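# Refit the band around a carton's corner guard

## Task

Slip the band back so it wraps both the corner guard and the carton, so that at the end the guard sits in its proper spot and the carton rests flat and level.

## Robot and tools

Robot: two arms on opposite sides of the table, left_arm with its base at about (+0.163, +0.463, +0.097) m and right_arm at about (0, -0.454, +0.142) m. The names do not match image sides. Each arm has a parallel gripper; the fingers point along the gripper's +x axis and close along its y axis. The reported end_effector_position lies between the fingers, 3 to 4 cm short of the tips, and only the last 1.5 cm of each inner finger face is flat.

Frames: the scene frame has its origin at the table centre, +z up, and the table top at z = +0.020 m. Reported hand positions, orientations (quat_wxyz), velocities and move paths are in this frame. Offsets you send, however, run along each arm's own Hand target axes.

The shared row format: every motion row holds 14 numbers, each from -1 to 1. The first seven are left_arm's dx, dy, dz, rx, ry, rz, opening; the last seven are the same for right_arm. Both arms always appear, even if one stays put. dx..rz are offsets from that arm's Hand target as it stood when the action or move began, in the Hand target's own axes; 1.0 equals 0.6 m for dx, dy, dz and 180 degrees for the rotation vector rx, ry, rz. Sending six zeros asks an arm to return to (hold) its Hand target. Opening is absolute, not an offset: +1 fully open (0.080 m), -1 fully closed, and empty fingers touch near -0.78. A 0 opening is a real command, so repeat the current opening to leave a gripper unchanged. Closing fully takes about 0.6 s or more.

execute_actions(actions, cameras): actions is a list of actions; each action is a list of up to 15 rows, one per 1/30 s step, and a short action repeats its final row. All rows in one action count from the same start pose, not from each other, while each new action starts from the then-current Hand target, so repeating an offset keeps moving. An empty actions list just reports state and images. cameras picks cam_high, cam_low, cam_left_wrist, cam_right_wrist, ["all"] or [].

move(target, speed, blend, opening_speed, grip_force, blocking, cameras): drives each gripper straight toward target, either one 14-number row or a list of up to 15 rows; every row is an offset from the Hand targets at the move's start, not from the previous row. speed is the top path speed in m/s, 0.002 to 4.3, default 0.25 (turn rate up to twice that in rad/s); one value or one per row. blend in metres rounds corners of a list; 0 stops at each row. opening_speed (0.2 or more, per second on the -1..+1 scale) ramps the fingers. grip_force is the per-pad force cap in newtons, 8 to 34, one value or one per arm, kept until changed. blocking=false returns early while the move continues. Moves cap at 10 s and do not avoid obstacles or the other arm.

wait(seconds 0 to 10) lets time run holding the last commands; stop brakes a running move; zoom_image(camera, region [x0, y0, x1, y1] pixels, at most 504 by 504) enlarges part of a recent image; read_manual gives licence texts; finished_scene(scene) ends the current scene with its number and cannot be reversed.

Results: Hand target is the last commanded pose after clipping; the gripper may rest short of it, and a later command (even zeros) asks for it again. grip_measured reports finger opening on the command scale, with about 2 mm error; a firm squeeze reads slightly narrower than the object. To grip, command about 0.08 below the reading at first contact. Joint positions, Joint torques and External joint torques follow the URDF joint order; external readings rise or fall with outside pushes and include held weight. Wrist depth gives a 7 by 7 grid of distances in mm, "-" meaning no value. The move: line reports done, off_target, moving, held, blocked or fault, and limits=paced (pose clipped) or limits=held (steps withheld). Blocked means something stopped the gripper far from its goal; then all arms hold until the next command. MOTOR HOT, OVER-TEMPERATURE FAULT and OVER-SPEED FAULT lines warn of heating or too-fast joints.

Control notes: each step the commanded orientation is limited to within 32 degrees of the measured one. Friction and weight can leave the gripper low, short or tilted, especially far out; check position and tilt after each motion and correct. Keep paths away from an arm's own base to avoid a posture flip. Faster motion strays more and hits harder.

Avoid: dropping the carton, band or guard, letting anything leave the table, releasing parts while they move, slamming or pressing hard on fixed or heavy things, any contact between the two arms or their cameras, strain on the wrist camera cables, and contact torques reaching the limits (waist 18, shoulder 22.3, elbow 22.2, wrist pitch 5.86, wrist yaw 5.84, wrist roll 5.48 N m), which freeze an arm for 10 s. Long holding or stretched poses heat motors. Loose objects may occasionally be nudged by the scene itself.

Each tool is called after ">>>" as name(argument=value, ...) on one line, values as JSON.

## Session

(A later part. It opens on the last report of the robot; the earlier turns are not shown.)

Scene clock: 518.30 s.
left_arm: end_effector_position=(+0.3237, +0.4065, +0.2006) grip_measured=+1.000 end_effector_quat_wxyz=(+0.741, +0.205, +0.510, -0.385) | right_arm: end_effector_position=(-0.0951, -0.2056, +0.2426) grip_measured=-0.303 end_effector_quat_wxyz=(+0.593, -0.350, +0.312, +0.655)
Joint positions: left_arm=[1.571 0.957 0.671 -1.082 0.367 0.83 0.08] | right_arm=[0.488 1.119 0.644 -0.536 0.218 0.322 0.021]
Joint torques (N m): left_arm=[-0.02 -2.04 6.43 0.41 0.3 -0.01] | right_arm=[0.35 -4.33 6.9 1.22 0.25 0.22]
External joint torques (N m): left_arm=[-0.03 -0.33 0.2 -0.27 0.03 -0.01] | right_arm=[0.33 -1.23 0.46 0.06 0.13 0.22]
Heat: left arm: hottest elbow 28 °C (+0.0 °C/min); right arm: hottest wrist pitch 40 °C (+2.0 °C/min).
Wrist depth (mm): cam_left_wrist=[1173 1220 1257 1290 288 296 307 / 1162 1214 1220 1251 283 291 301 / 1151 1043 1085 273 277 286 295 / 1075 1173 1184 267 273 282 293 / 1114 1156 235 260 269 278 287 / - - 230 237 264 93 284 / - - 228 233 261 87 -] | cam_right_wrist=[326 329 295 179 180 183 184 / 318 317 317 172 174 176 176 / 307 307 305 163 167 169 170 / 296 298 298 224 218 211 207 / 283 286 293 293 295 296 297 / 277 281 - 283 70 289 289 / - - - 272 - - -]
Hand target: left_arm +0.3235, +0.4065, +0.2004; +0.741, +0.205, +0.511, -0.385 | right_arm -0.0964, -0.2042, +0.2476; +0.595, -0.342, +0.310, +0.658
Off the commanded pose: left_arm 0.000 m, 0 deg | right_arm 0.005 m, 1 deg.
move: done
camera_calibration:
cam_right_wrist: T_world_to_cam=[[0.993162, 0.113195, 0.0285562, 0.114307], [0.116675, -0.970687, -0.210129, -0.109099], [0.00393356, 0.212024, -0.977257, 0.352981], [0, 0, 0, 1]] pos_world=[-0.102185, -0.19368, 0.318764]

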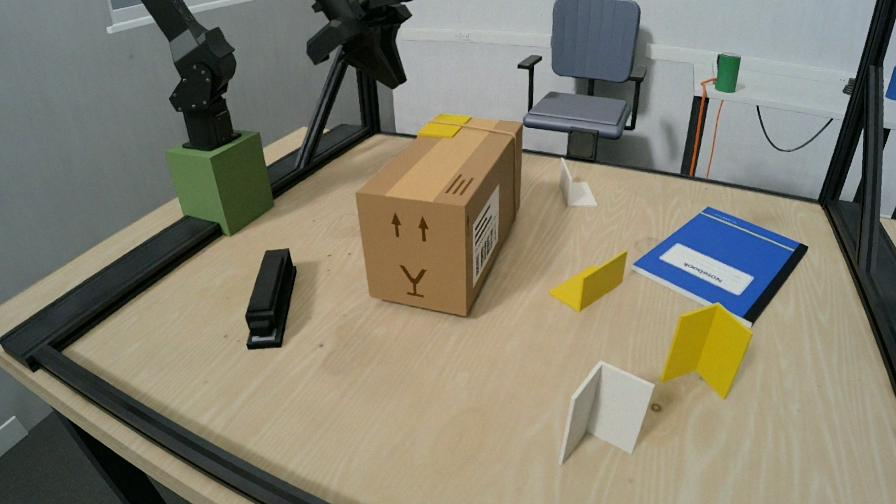

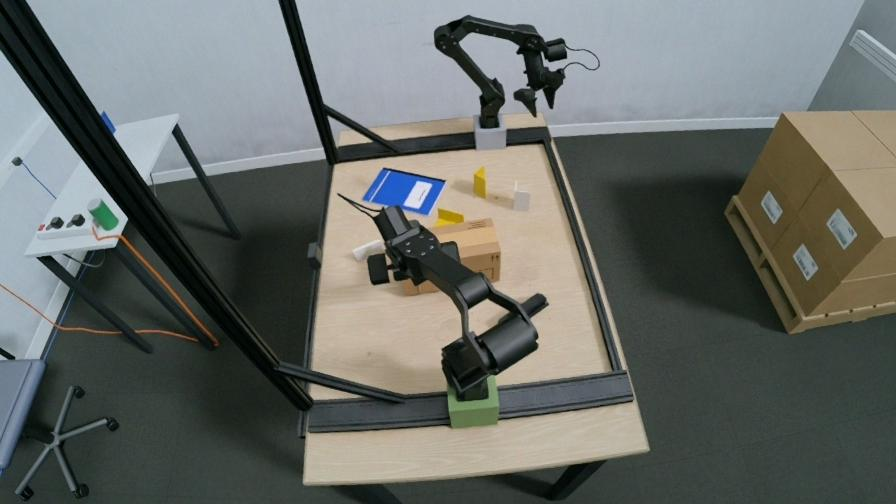

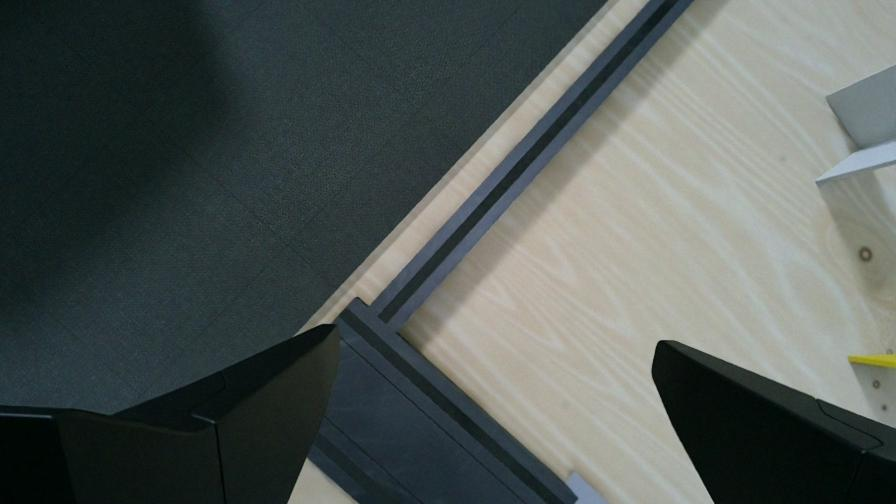

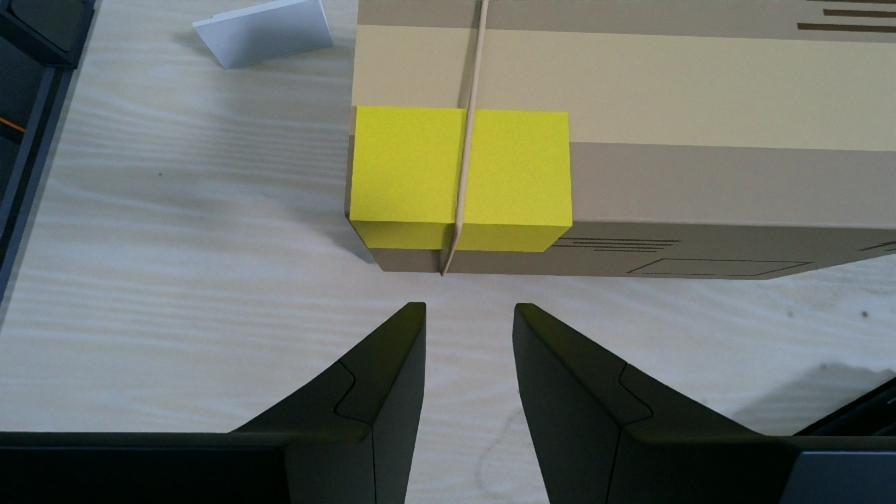

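>>> move(target=[0, 0, 0, 0, 0, 0, 1.0, 0.1507, -0.0215, 0.1817, 0, 0.1111, 0, -0.3], speed=0.15, cameras=["cam_right_wrist", "cam_low"])

>>> zoom_image(camera="cam_low", region=[380, 210, 510, 310])

Scene clock: 543.23 s.
left_arm: end_effector_position=(+0.3237, +0.4065, +0.2006) grip_measured=+1.000 end_effector_quat_wxyz=(+0.741, +0.205, +0.510, -0.385) | right_arm: end_effector_position=(-0.0976, -0.0643, +0.2385) grip_measured=-0.303 end_effector_quat_wxyz=(+0.535, -0.448, +0.408, +0.589)
Joint positions: left_arm=[1.571 0.957 0.671 -1.082 0.367 0.83 0.08] | right_arm=[0.261 1.867 1.43 -0.868 0.043 0.163 0.021]
Joint torques (N m): left_arm=[0.03 -2.11 6.48 0.41 0.3 -0.02] | right_arm=[-0.29 -7.8 6.58 0.8 -0.1 -0.18]
External joint torques (N m): left_arm=[0.03 -0.41 0.23 -0.27 0.03 -0.02] | right_arm=[-0.29 0.6 0.45 0.02 -0.12 -0.18]
Heat: left arm: hottest elbow 28 °C (+0.0 °C/min); right arm: hottest wrist pitch 38 °C (-1.0 °C/min).
Wrist depth (mm): cam_left_wrist=[1184 1244 1244 1297 290 297 307 / 1167 1167 1264 1251 281 290 299 / 1156 1238 1220 268 278 287 296 / 1130 1173 1196 264 274 282 292 / 1119 1151 236 261 268 277 287 / - - 98 237 264 93 283 / - - 228 233 261 87 -] | cam_right_wrist=[262 260 264 264 261 268 267 / 266 244 268 269 269 270 271 / 273 273 273 275 275 278 275 / 278 279 141 141 142 143 143 / 282 284 143 144 143 145 146 / 288 289 - 146 70 148 149 / - - - 147 - - -]
Hand target: left_arm +0.3235, +0.4065, +0.2004; +0.741, +0.205, +0.511, -0.385 | right_arm -0.0977, -0.0625, +0.2359; +0.532, -0.451, +0.409, +0.588
Off the commanded pose: left_arm 0.000 m, 0 deg | right_arm 0.003 m, 1 deg.
move: done
camera_calibration:
cam_right_wrist: T_world_to_cam=[[0.99366, 0.111156, 0.0168831, 0.103541], [0.108505, -0.987427, 0.114952, -0.0519013], [0.0294484, -0.112391, -0.993228, 0.304473], [0, 0, 0, 1]] pos_world=[-0.10622, -0.0285378, 0.30663]
Images, in order (width x height): cam_low 896x504, cam_right_wrist 896x504.

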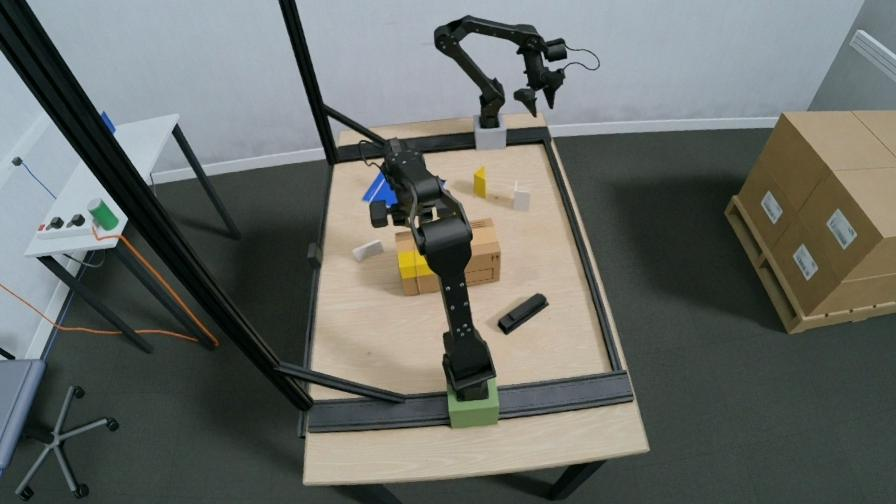

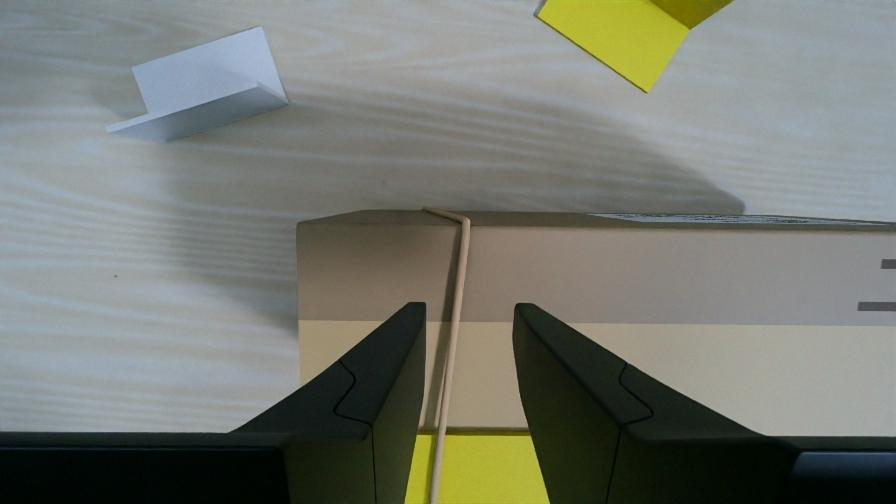

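Scaled by 3.877.

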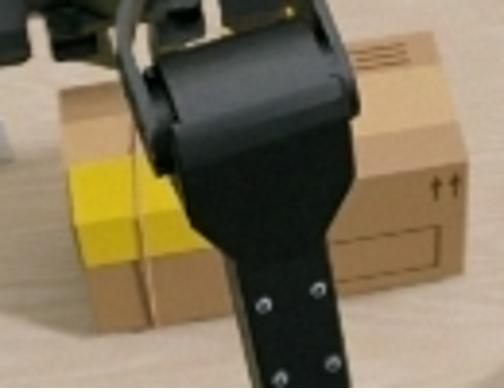

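>>> move(target=[0, 0, 0, 0, 0, 0, 1.0, 0.07, 0.0, 0.0, 0, 0, 0, -0.3], speed=0.1, cameras=["cam_right_wrist"])

Scene clock: 554.17 s.
left_arm: end_effector_position=(+0.3237, +0.4065, +0.2006) grip_measured=+1.000 end_effector_quat_wxyz=(+0.741, +0.205, +0.510, -0.385) | right_arm: end_effector_position=(-0.1002, -0.0500, +0.2027) grip_measured=-0.303 end_effector_quat_wxyz=(+0.536, -0.445, +0.405, +0.592)
Joint positions: left_arm=[1.571 0.957 0.671 -1.082 0.367 0.83 0.08] | right_arm=[0.258 1.947 1.389 -0.737 0.043 0.158 0.021]
Joint torques (N m): left_arm=[0.04 -2.1 6.49 0.41 0.3 -0.01] | right_arm=[-0.34 -8.23 4.82 1.18 -0.11 -0.18]
External joint torques (N m): left_arm=[0.03 -0.43 0.31 -0.26 0.03 -0.01] | right_arm=[-0.33 0.6 -1.17 0.38 -0.13 -0.18]
Heat: left arm: hottest elbow 28 °C (+0.0 °C/min); right arm: hottest wrist pitch 37 °C (-3.0 °C/min).
Wrist depth (mm): cam_left_wrist=[- 1202 1264 1311 292 296 308 / - 1151 1232 1270 280 291 300 / 1151 1179 1167 272 277 285 295 / 1135 1140 1226 263 272 282 292 / 1130 1151 235 261 269 278 286 / 1104 - 230 258 265 93 285 / - - 228 233 261 87 -] | cam_right_wrist=[230 228 230 231 232 232 233 / 231 208 234 236 235 238 237 / 237 238 238 240 241 241 243 / 242 243 241 189 199 204 212 / 247 247 106 - 107 108 108 / 250 249 - 109 70 110 110 / - - - 111 - - -]
Hand target: left_arm +0.3235, +0.4065, +0.2004; +0.741, +0.205, +0.511, -0.385 | right_arm -0.0987, -0.0518, +0.1952; +0.532, -0.451, +0.409, +0.588
Off the commanded pose: left_arm 0.000 m, 0 deg | right_arm 0.008 m, 1 deg.
move: done
camera_calibration:
cam_right_wrist: T_world_to_cam=[[0.993526, 0.112486, 0.0158827, 0.1055], [0.110231, -0.988384, 0.104628, -0.0312296], [0.0274674, -0.1022, -0.994385, 0.271262], [0, 0, 0, 1]] pos_world=[-0.108825, -0.0150111, 0.271331]
Images, in order (width x height): cam_right_wrist 896x504.

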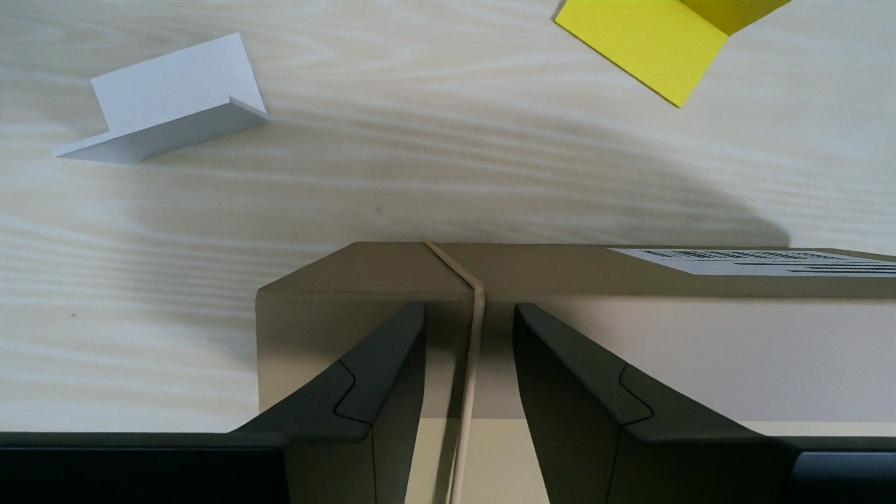

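>>> move(target=[0, 0, 0, 0, 0, 0, 1.0, 0.0142, -0.004, -0.0075, 0, 0, 0, -0.3], speed=0.06, cameras=["cam_right_wrist"])

Scene clock: 562.67 s.
left_arm: end_effector_position=(+0.3237, +0.4065, +0.2006) grip_measured=+1.000 end_effector_quat_wxyz=(+0.741, +0.205, +0.510, -0.385) | right_arm: end_effector_position=(-0.0991, -0.0505, +0.1991) grip_measured=-0.303 end_effector_quat_wxyz=(+0.537, -0.442, +0.403, +0.595)
Joint positions: left_arm=[1.571 0.957 0.671 -1.082 0.367 0.83 0.08] | right_arm=[0.255 1.942 1.364 -0.707 0.041 0.153 0.021]
Joint torques (N m): left_arm=[-0.01 -2.05 6.47 0.41 0.28 -0.01] | right_arm=[-0.46 -7.22 3.87 1.9 -0.08 -0.18]
External joint torques (N m): left_arm=[0 -0.37 0.25 -0.27 0.01 -0.02] | right_arm=[-0.46 1.47 -2.04 1.1 -0.11 -0.18]
Heat: left arm: hottest elbow 28 °C (+0.0 °C/min); right arm: hottest wrist pitch 37 °C (-3.0 °C/min).
Wrist depth (mm): cam_left_wrist=[1202 1244 1264 1297 293 296 307 / 1162 1214 1232 1290 280 291 299 / 1156 1184 1214 272 278 287 295 / 1130 1167 1202 263 273 282 292 / 1119 1146 236 262 269 278 287 / 1109 - 231 237 264 93 284 / - - 229 233 262 87 -] | cam_right_wrist=[231 230 231 232 231 - 234 / 234 231 236 235 237 237 237 / 238 239 240 240 239 240 241 / 241 242 241 208 217 229 244 / 246 246 106 - 107 107 107 / 251 250 - 108 70 109 109 / - - - 110 - - -]
Hand target: left_arm +0.3235, +0.4065, +0.2004; +0.741, +0.205, +0.511, -0.385 | right_arm -0.0960, -0.0536, +0.1859; +0.532, -0.451, +0.409, +0.588
Off the commanded pose: left_arm 0.000 m, 0 deg | right_arm 0.014 m, 2 deg.
move: off_target (right_arm)
camera_calibration:
cam_right_wrist: T_world_to_cam=[[0.993313, 0.114593, 0.014047, 0.104894], [0.112758, -0.989059, 0.0951164, -0.0292687], [0.024793, -0.0928965, -0.995367, 0.267861], [0, 0, 0, 1]] pos_world=[-0.107534, -0.0160853, 0.267931]
Images, in order (width x height): cam_right_wrist 896x504.

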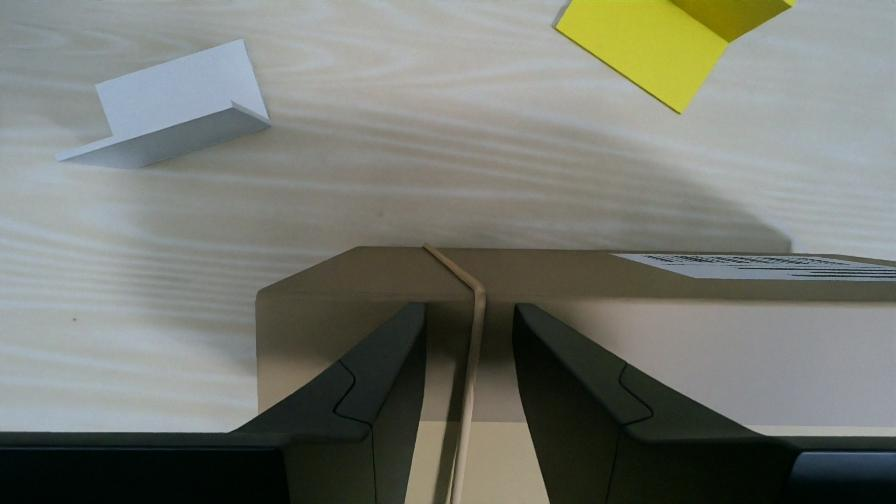

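>>> move(target=[0, 0, 0, 0, 0, 0, 1.0, 0.0, 0.0, 0.0, 0, 0, 0, -1.0], speed=0.06, opening_speed=0.6, cameras=["cam_right_wrist"])

>>> zoom_image(camera="cam_right_wrist", region=[380, 220, 580, 420])

Scene clock: 570.03 s.
left_arm: end_effector_position=(+0.3237, +0.4065, +0.2006) grip_measured=+1.000 end_effector_quat_wxyz=(+0.741, +0.205, +0.510, -0.385) | right_arm: end_effector_position=(-0.0982, -0.0477, +0.2000) grip_measured=-0.759 end_effector_quat_wxyz=(+0.540, -0.437, +0.401, +0.597)
Joint positions: left_arm=[1.571 0.957 0.671 -1.082 0.367 0.83 0.08] | right_arm=[0.251 1.942 1.364 -0.695 0.041 0.153 0.001]
Joint torques (N m): left_arm=[0 -2.07 6.48 0.4 0.29 0.01] | right_arm=[-0.17 -7.28 3.9 0.91 -0.08 -0.18]
External joint torques (N m): left_arm=[0.01 -0.33 0.25 -0.27 0.01 0] | right_arm=[-0.22 1.44 -2 0.11 -0.1 -0.18]
Heat: left arm: hottest elbow 28 °C (+0.0 °C/min); right arm: hottest wrist pitch 38 °C (-2.0 °C/min).
Wrist depth (mm): cam_left_wrist=[1184 1220 1270 1284 285 297 307 / 1167 1202 1244 1277 280 291 300 / 1140 1156 1220 266 278 286 296 / 1013 1173 1202 266 273 282 291 / 1114 1140 236 260 269 278 287 / 1109 - 230 238 264 93 284 / - - 227 234 262 87 -] | cam_right_wrist=[233 232 233 233 234 237 235 / 234 232 236 236 238 238 238 / 239 239 241 240 241 241 243 / 242 242 243 241 244 245 244 / 245 244 107 107 108 108 111 / 249 250 108 - - 109 109 / - - - - - - -]
Hand target: left_arm +0.3235, +0.4065, +0.2004; +0.741, +0.205, +0.511, -0.385 | right_arm -0.0961, -0.0536, +0.1860; +0.532, -0.451, +0.409, +0.588
Off the commanded pose: left_arm 0.000 m, 0 deg | right_arm 0.015 m, 2 deg.
move: off_target (right_arm)
camera_calibration:
cam_right_wrist: T_world_to_cam=[[0.993745, 0.11099, 0.0123553, 0.10382], [0.109594, -0.990496, 0.0831034, -0.0247595], [0.0214615, -0.0812295, -0.996464, 0.269409], [0, 0, 0, 1]] pos_world=[-0.106239, -0.0141631, 0.269232]
Images, in order (width x height): cam_right_wrist 896x504.

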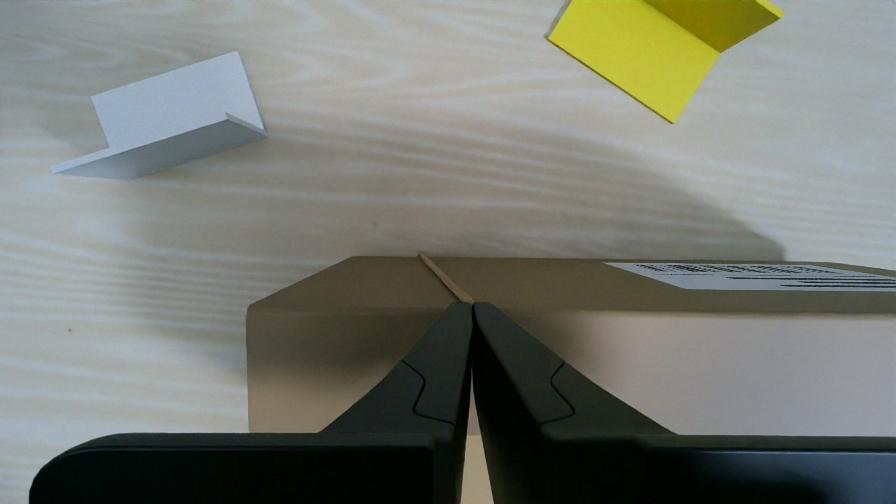

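Scaled by 2.520.

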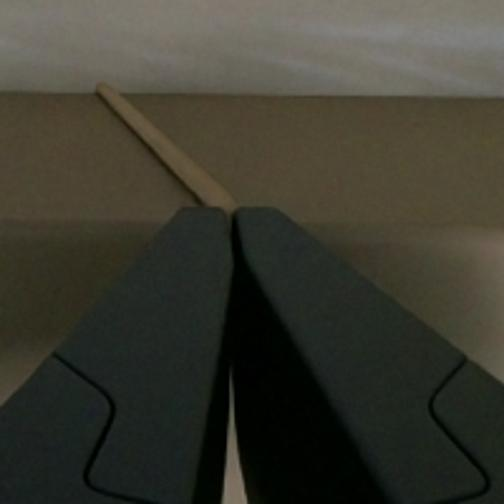

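>>> move(target=[[0, 0, 0, 0, 0, 0, 1.0, -0.0377, -0.001, 0.0205, 0, 0, 0, -1.0], [0, 0, 0, 0, 0, 0, 1.0, -0.0377, 0.0298, 0.0205, 0, 0, 0, -1.0]], speed=0.06, cameras=["cam_right_wrist", "cam_high"])

Scene clock: 581.07 s.
left_arm: end_effector_position=(+0.3237, +0.4065, +0.2006) grip_measured=+1.000 end_effector_quat_wxyz=(+0.741, +0.205, +0.510, -0.385) | right_arm: end_effector_position=(-0.1096, -0.0509, +0.2099) grip_measured=-0.759 end_effector_quat_wxyz=(+0.534, -0.453, +0.408, +0.586)
Joint positions: left_arm=[1.571 0.957 0.671 -1.082 0.367 0.83 0.08] | right_arm=[0.284 1.96 1.443 -0.799 0.053 0.182 0.001]
Joint torques (N m): left_arm=[0.04 -2.07 6.48 0.42 0.29 -0.01] | right_arm=[0.98 -9.25 6.9 0.64 -0.11 0.23]
External joint torques (N m): left_arm=[0.04 -0.39 0.22 -0.27 0.02 -0.02] | right_arm=[0.98 -0.28 0.94 -0.1 -0.15 0.22]
Heat: left arm: hottest elbow 28 °C (+0.0 °C/min); right arm: hottest wrist pitch 37 °C (-3.0 °C/min).
Wrist depth (mm): cam_left_wrist=[1184 1277 1270 - 292 297 305 / 1173 1202 1119 1318 281 291 299 / 1156 1190 1226 272 277 286 295 / 1140 1173 1196 263 273 282 292 / 1034 1151 235 261 269 279 287 / 1114 - 231 237 265 93 284 / - - 228 234 262 88 -] | cam_right_wrist=[230 231 233 233 234 237 238 / 235 207 238 239 240 242 243 / 240 240 242 244 246 248 248 / 245 245 246 172 177 181 184 / 252 252 112 112 114 114 115 / 256 257 - - 115 117 118 / - - - - - - -]
Hand target: left_arm +0.3235, +0.4065, +0.2004; +0.741, +0.205, +0.511, -0.385 | right_arm -0.1144, -0.0494, +0.2109; +0.532, -0.451, +0.409, +0.588
Off the commanded pose: left_arm 0.000 m, 0 deg | right_arm 0.005 m, 0 deg.
move: done
camera_calibration:
cam_right_wrist: T_world_to_cam=[[0.993293, 0.113326, 0.0229215, 0.113293], [0.109622, -0.986092, 0.12492, -0.036013], [0.0367594, -0.121569, -0.991902, 0.277987], [0, 0, 0, 1]] pos_world=[-0.118804, -0.0145565, 0.277637]
Images, in order (width x height): cam_high 896x504, cam_right_wrist 896x504.

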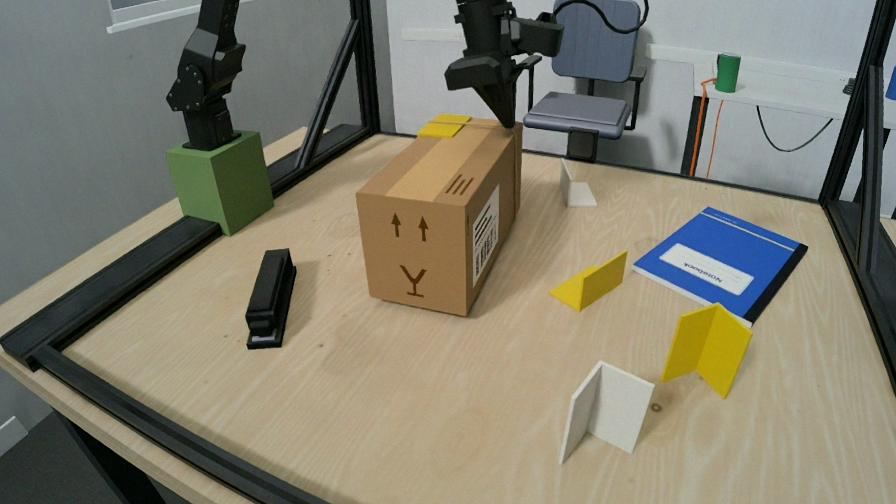

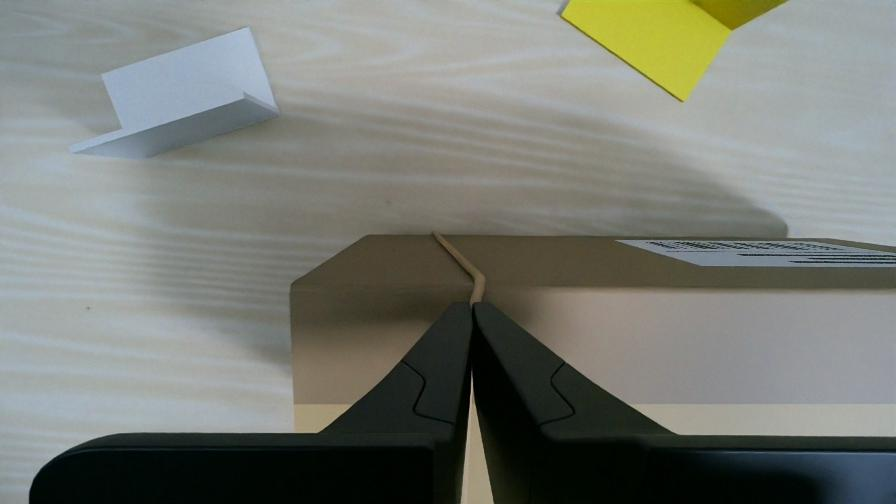

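>>> move(target=[0, 0, 0, 0, 0, 0, 1.0, 0.0, 0.0225, 0.0, 0, 0, 0, -1.0], speed=0.06, cameras=["cam_right_wrist", "cam_high"])

>>> zoom_image(camera="cam_right_wrist", region=[280, 200, 580, 340])

Scene clock: 591.60 s.
left_arm: end_effector_position=(+0.3237, +0.4065, +0.2006) grip_measured=+1.000 end_effector_quat_wxyz=(+0.741, +0.205, +0.510, -0.385) | right_arm: end_effector_position=(-0.1214, -0.0521, +0.2101) grip_measured=-0.759 end_effector_quat_wxyz=(+0.535, -0.453, +0.409, +0.584)
Joint positions: left_arm=[1.571 0.957 0.671 -1.082 0.367 0.83 0.08] | right_arm=[0.315 1.97 1.458 -0.808 0.064 0.215 0.001]
Joint torques (N m): left_arm=[-0.02 -2.08 6.47 0.41 0.29 0] | right_arm=[1.1 -9.17 6.96 0.78 -0.2 0.23]
External joint torques (N m): left_arm=[-0.01 -0.37 0.25 -0.26 0.02 -0.01] | right_arm=[1.11 -0.12 0.9 0.01 -0.25 0.23]
Heat: left arm: hottest elbow 28 °C (+0.0 °C/min); right arm: hottest wrist pitch 37 °C (-2.0 °C/min).
Wrist depth (mm): cam_left_wrist=[1196 1202 1257 1304 290 296 307 / 1184 1190 1251 1220 280 290 297 / 1135 1190 1099 267 276 287 296 / 1135 1151 1190 263 273 282 293 / 1114 1208 236 262 269 278 287 / 1114 - 230 238 265 93 284 / - - 228 234 261 87 -] | cam_right_wrist=[230 230 232 234 235 232 239 / 234 231 237 240 241 243 245 / 239 242 243 244 245 247 250 / 245 246 247 171 173 177 177 / 252 250 251 112 114 115 116 / 256 257 - - 116 118 119 / - - - - - - -]
Hand target: left_arm +0.3235, +0.4065, +0.2004; +0.741, +0.205, +0.511, -0.385 | right_arm -0.1279, -0.0507, +0.2109; +0.532, -0.451, +0.409, +0.588
Off the commanded pose: left_arm 0.000 m, 0 deg | right_arm 0.007 m, 1 deg.
move: done
camera_calibration:
cam_right_wrist: T_world_to_cam=[[0.993625, 0.109817, 0.025476, 0.124416], [0.105801, -0.986424, 0.12559, -0.0366264], [0.0389221, -0.122094, -0.991755, 0.278709], [0, 0, 0, 1]] pos_world=[-0.130596, -0.0157634, 0.277842]
Images, in order (width x height): cam_high 896x504, cam_right_wrist 896x504.

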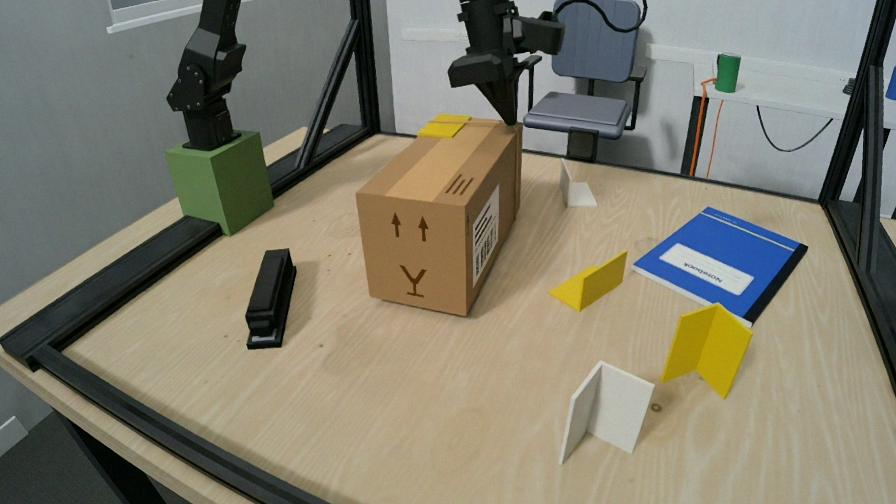

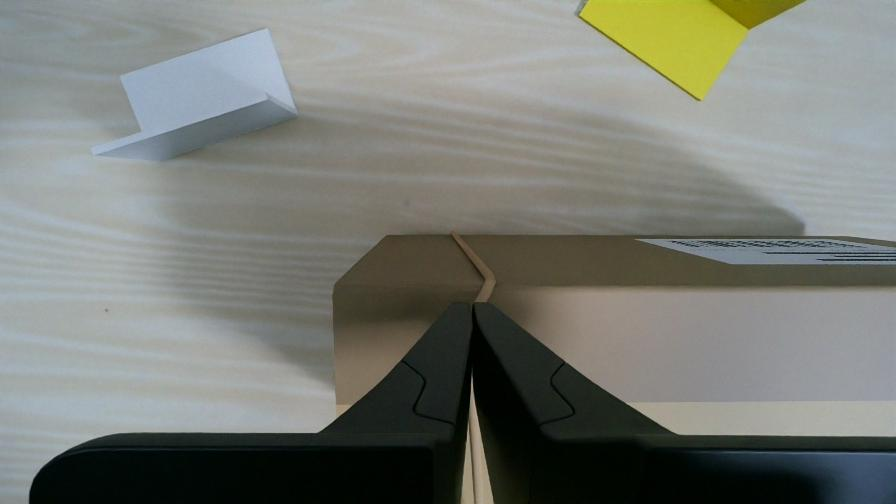

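Scaled by 1.680.

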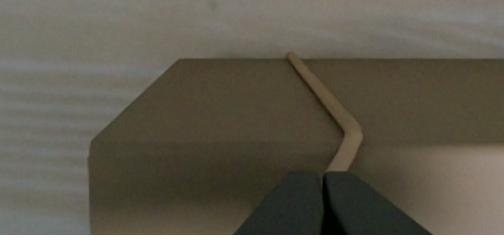

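>>> move(target=[[0, 0, 0, 0, 0, 0, 1.0, 0.021, 0.0, 0.0, 0, 0, 0, -1.0], [0, 0, 0, 0, 0, 0, 1.0, 0.021, 0.0, 0.0, 0, 0, 0, -0.4], [0, 0, 0, 0, 0, 0, 1.0, -0.09, 0.0, 0.0, 0, 0, 0, -0.4]], speed=[0.06, 0.06, 0.12], cameras=["cam_right_wrist", "cam_high"])

>>> zoom_image(camera="cam_right_wrist", region=[250, 150, 650, 400])

Scene clock: 603.80 s.
left_arm: end_effector_position=(+0.3237, +0.4065, +0.2006) grip_measured=+1.000 end_effector_quat_wxyz=(+0.741, +0.205, +0.510, -0.385) | right_arm: end_effector_position=(-0.1246, -0.0652, +0.2578) grip_measured=-0.403 end_effector_quat_wxyz=(+0.530, -0.457, +0.410, +0.585)
Joint positions: left_arm=[1.571 0.957 0.671 -1.082 0.367 0.83 0.08] | right_arm=[0.332 1.899 1.555 -0.985 0.061 0.223 0.017]
Joint torques (N m): left_arm=[0.03 -2.1 6.45 0.41 0.3 0] | right_arm=[0.31 -10.7 6.5 0.68 0 0.22]
External joint torques (N m): left_arm=[0.02 -0.39 0.22 -0.26 0.03 -0.01] | right_arm=[0.28 -2.07 0.37 -0.06 -0.04 0.22]
Heat: left arm: hottest elbow 28 °C (+0.0 °C/min); right arm: hottest wrist pitch 37 °C (-1.0 °C/min).
Wrist depth (mm): cam_left_wrist=[1151 1214 1270 1284 292 297 307 / 1173 1202 1251 1220 280 291 298 / 1156 1190 1173 271 277 287 296 / 1173 1184 1244 264 273 281 292 / 1109 1140 236 261 269 278 287 / - - 231 238 265 93 284 / - - 228 235 262 87 -] | cam_right_wrist=[275 275 277 279 282 282 282 / 280 283 282 285 285 288 289 / 287 289 291 291 290 295 298 / 294 295 297 159 161 162 163 / 302 302 300 162 163 165 167 / 309 309 - 166 69 169 171 / - - - 169 77 - -]
Hand target: left_arm +0.3235, +0.4065, +0.2004; +0.741, +0.205, +0.511, -0.385 | right_arm -0.1265, -0.0646, +0.2632; +0.532, -0.451, +0.409, +0.588
Off the commanded pose: left_arm 0.000 m, 0 deg | right_arm 0.006 m, 1 deg.
move: done
camera_calibration:
cam_right_wrist: T_world_to_cam=[[0.992587, 0.119411, 0.0226186, 0.12912], [0.115301, -0.984067, 0.135342, -0.0562644], [0.0384195, -0.131731, -0.990541, 0.3235], [0, 0, 0, 1]] pos_world=[-0.134104, -0.0281712, 0.325134]
Images, in order (width x height): cam_high 896x504, cam_right_wrist 896x504.

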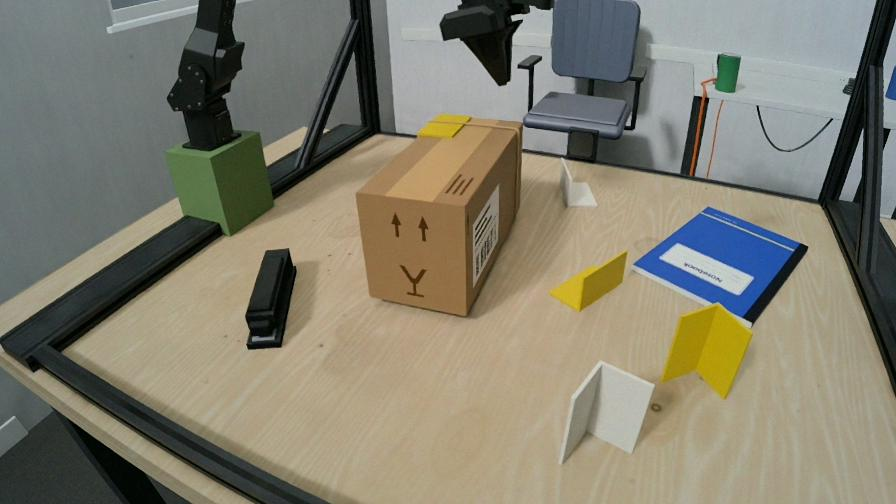

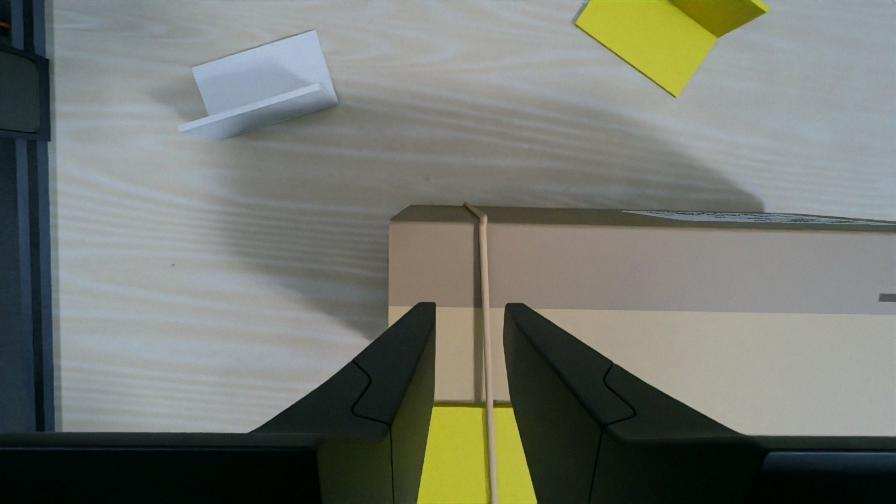

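Scaled by 1.260.

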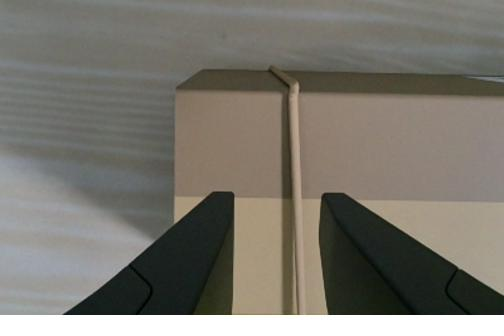

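>>> move(target=[0, 0, 0, 0, 0, 0, 1.0, -0.181, -0.3508, -0.2247, 0, 0, 0, -0.4], speed=0.25, cameras=["all"])

>>> zoom_image(camera="cam_low", region=[380, 210, 510, 310])

>>> zoom_image(camera="cam_high", region=[400, 100, 540, 230])

Scene clock: 621.37 s.
left_arm: end_effector_position=(+0.3237, +0.4065, +0.2006) grip_measured=+1.000 end_effector_quat_wxyz=(+0.741, +0.205, +0.510, -0.385) | right_arm: end_effector_position=(+0.0982, -0.2016, +0.3290) grip_measured=-0.403 end_effector_quat_wxyz=(+0.530, -0.453, +0.414, +0.585)
Joint positions: left_arm=[1.571 0.957 0.671 -1.082 0.367 0.83 0.08] | right_arm=[-0.445 1.397 1.297 -1.258 -0.131 -0.523 0.017]
Joint torques (N m): left_arm=[0 -2.06 6.52 0.41 0.27 0] | right_arm=[-0.31 -5.95 6.58 0.65 -0.28 -0.22]
External joint torques (N m): left_arm=[0 -0.33 0.27 -0.27 0 -0.01] | right_arm=[-0.31 -1.24 0.54 -0.03 -0.17 -0.22]
Heat: left arm: hottest elbow 29 °C (+1.0 °C/min); right arm: hottest shoulder 41 °C (+11.1 °C/min).
Wrist depth (mm): cam_left_wrist=[1190 1226 1257 1297 289 297 307 / 1179 1208 1232 1318 283 290 299 / 1156 1179 1232 269 277 286 296 / 1167 1167 1196 263 273 281 292 / 1119 1156 236 261 269 279 287 / 1109 - 231 238 265 93 285 / - - 227 233 262 87 -] | cam_right_wrist=[219 221 221 223 352 351 1229 / 223 226 226 227 359 359 1229 / 368 365 368 366 368 366 1235 / 372 375 375 374 373 375 1314 / 383 383 380 361 383 382 1380 / 394 389 - - 69 386 1307 / - - - 399 77 - -]
Hand target: left_arm +0.3235, +0.4065, +0.2004; +0.741, +0.205, +0.511, -0.385 | right_arm +0.0987, -0.2012, +0.3330; +0.532, -0.451, +0.409, +0.588
Off the commanded pose: left_arm 0.000 m, 0 deg | right_arm 0.004 m, 1 deg.
move: done
camera_calibration:
cam_right_wrist: T_world_to_cam=[[0.99364, 0.111912, 0.0124734, -0.0756415], [0.109231, -0.984849, 0.13469, -0.225182], [0.0273579, -0.132471, -0.990809, 0.368531], [0, 0, 0, 1]] pos_world=[0.089675, -0.164485, 0.396417]

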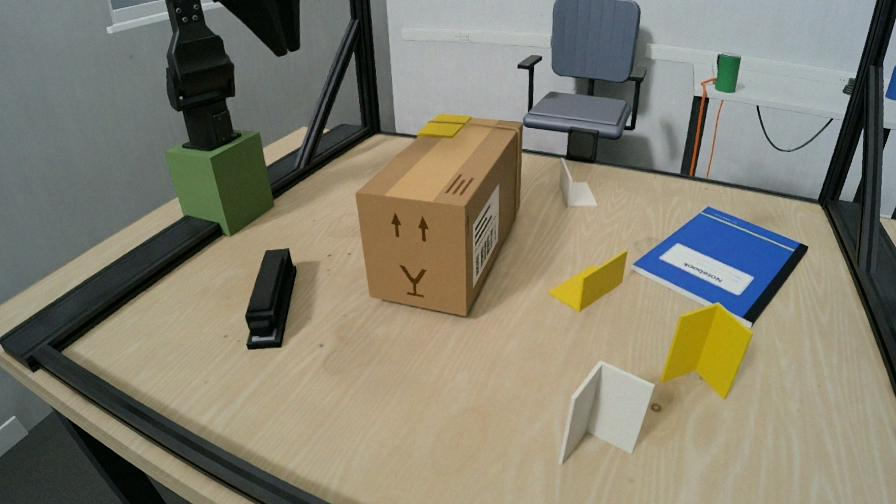

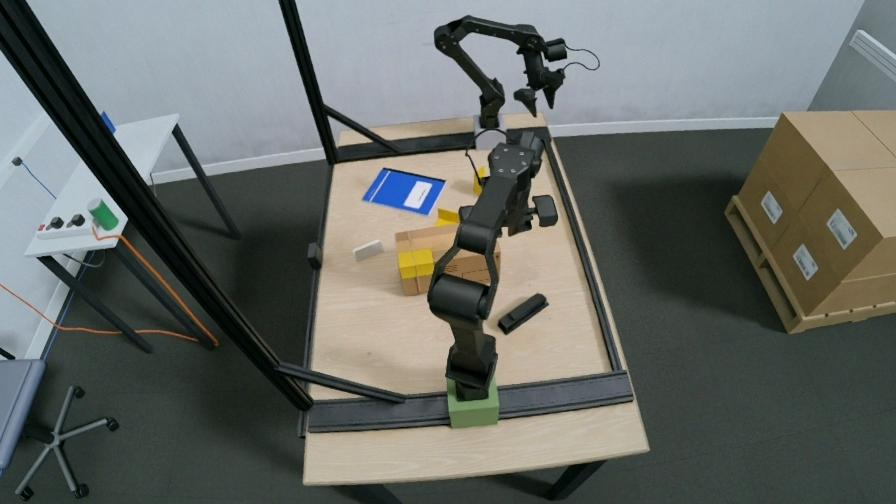

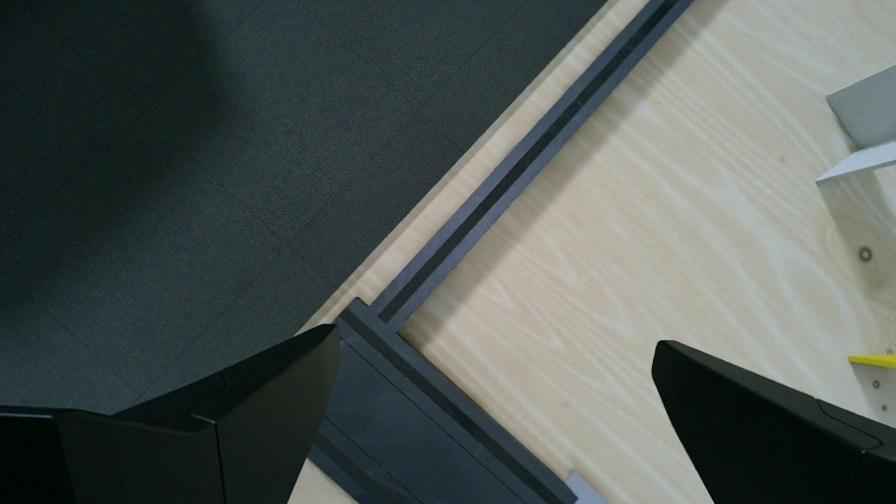

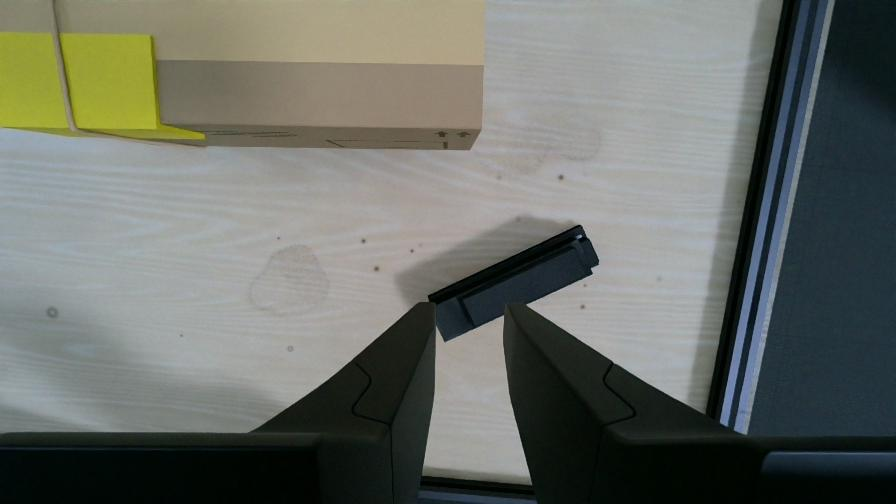

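Scaled by 3.877.

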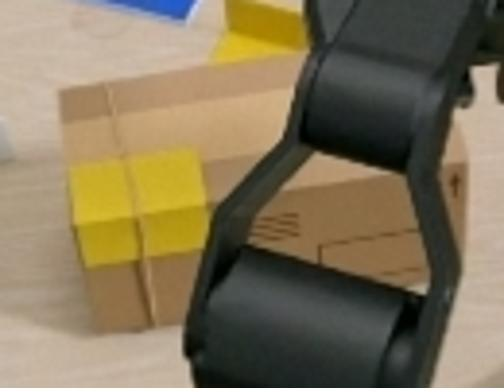

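Scaled by 3.600.

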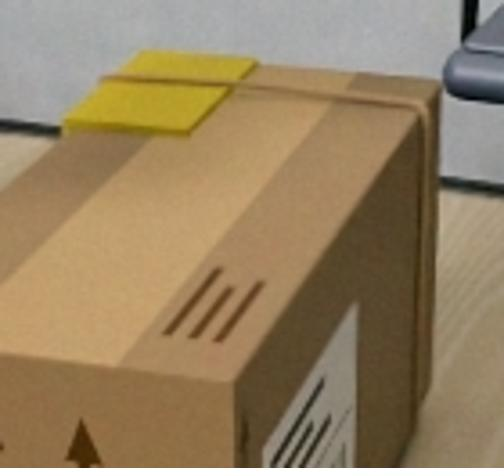

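>>> finished_scene(scene=1)

The scene is finished: the task was done.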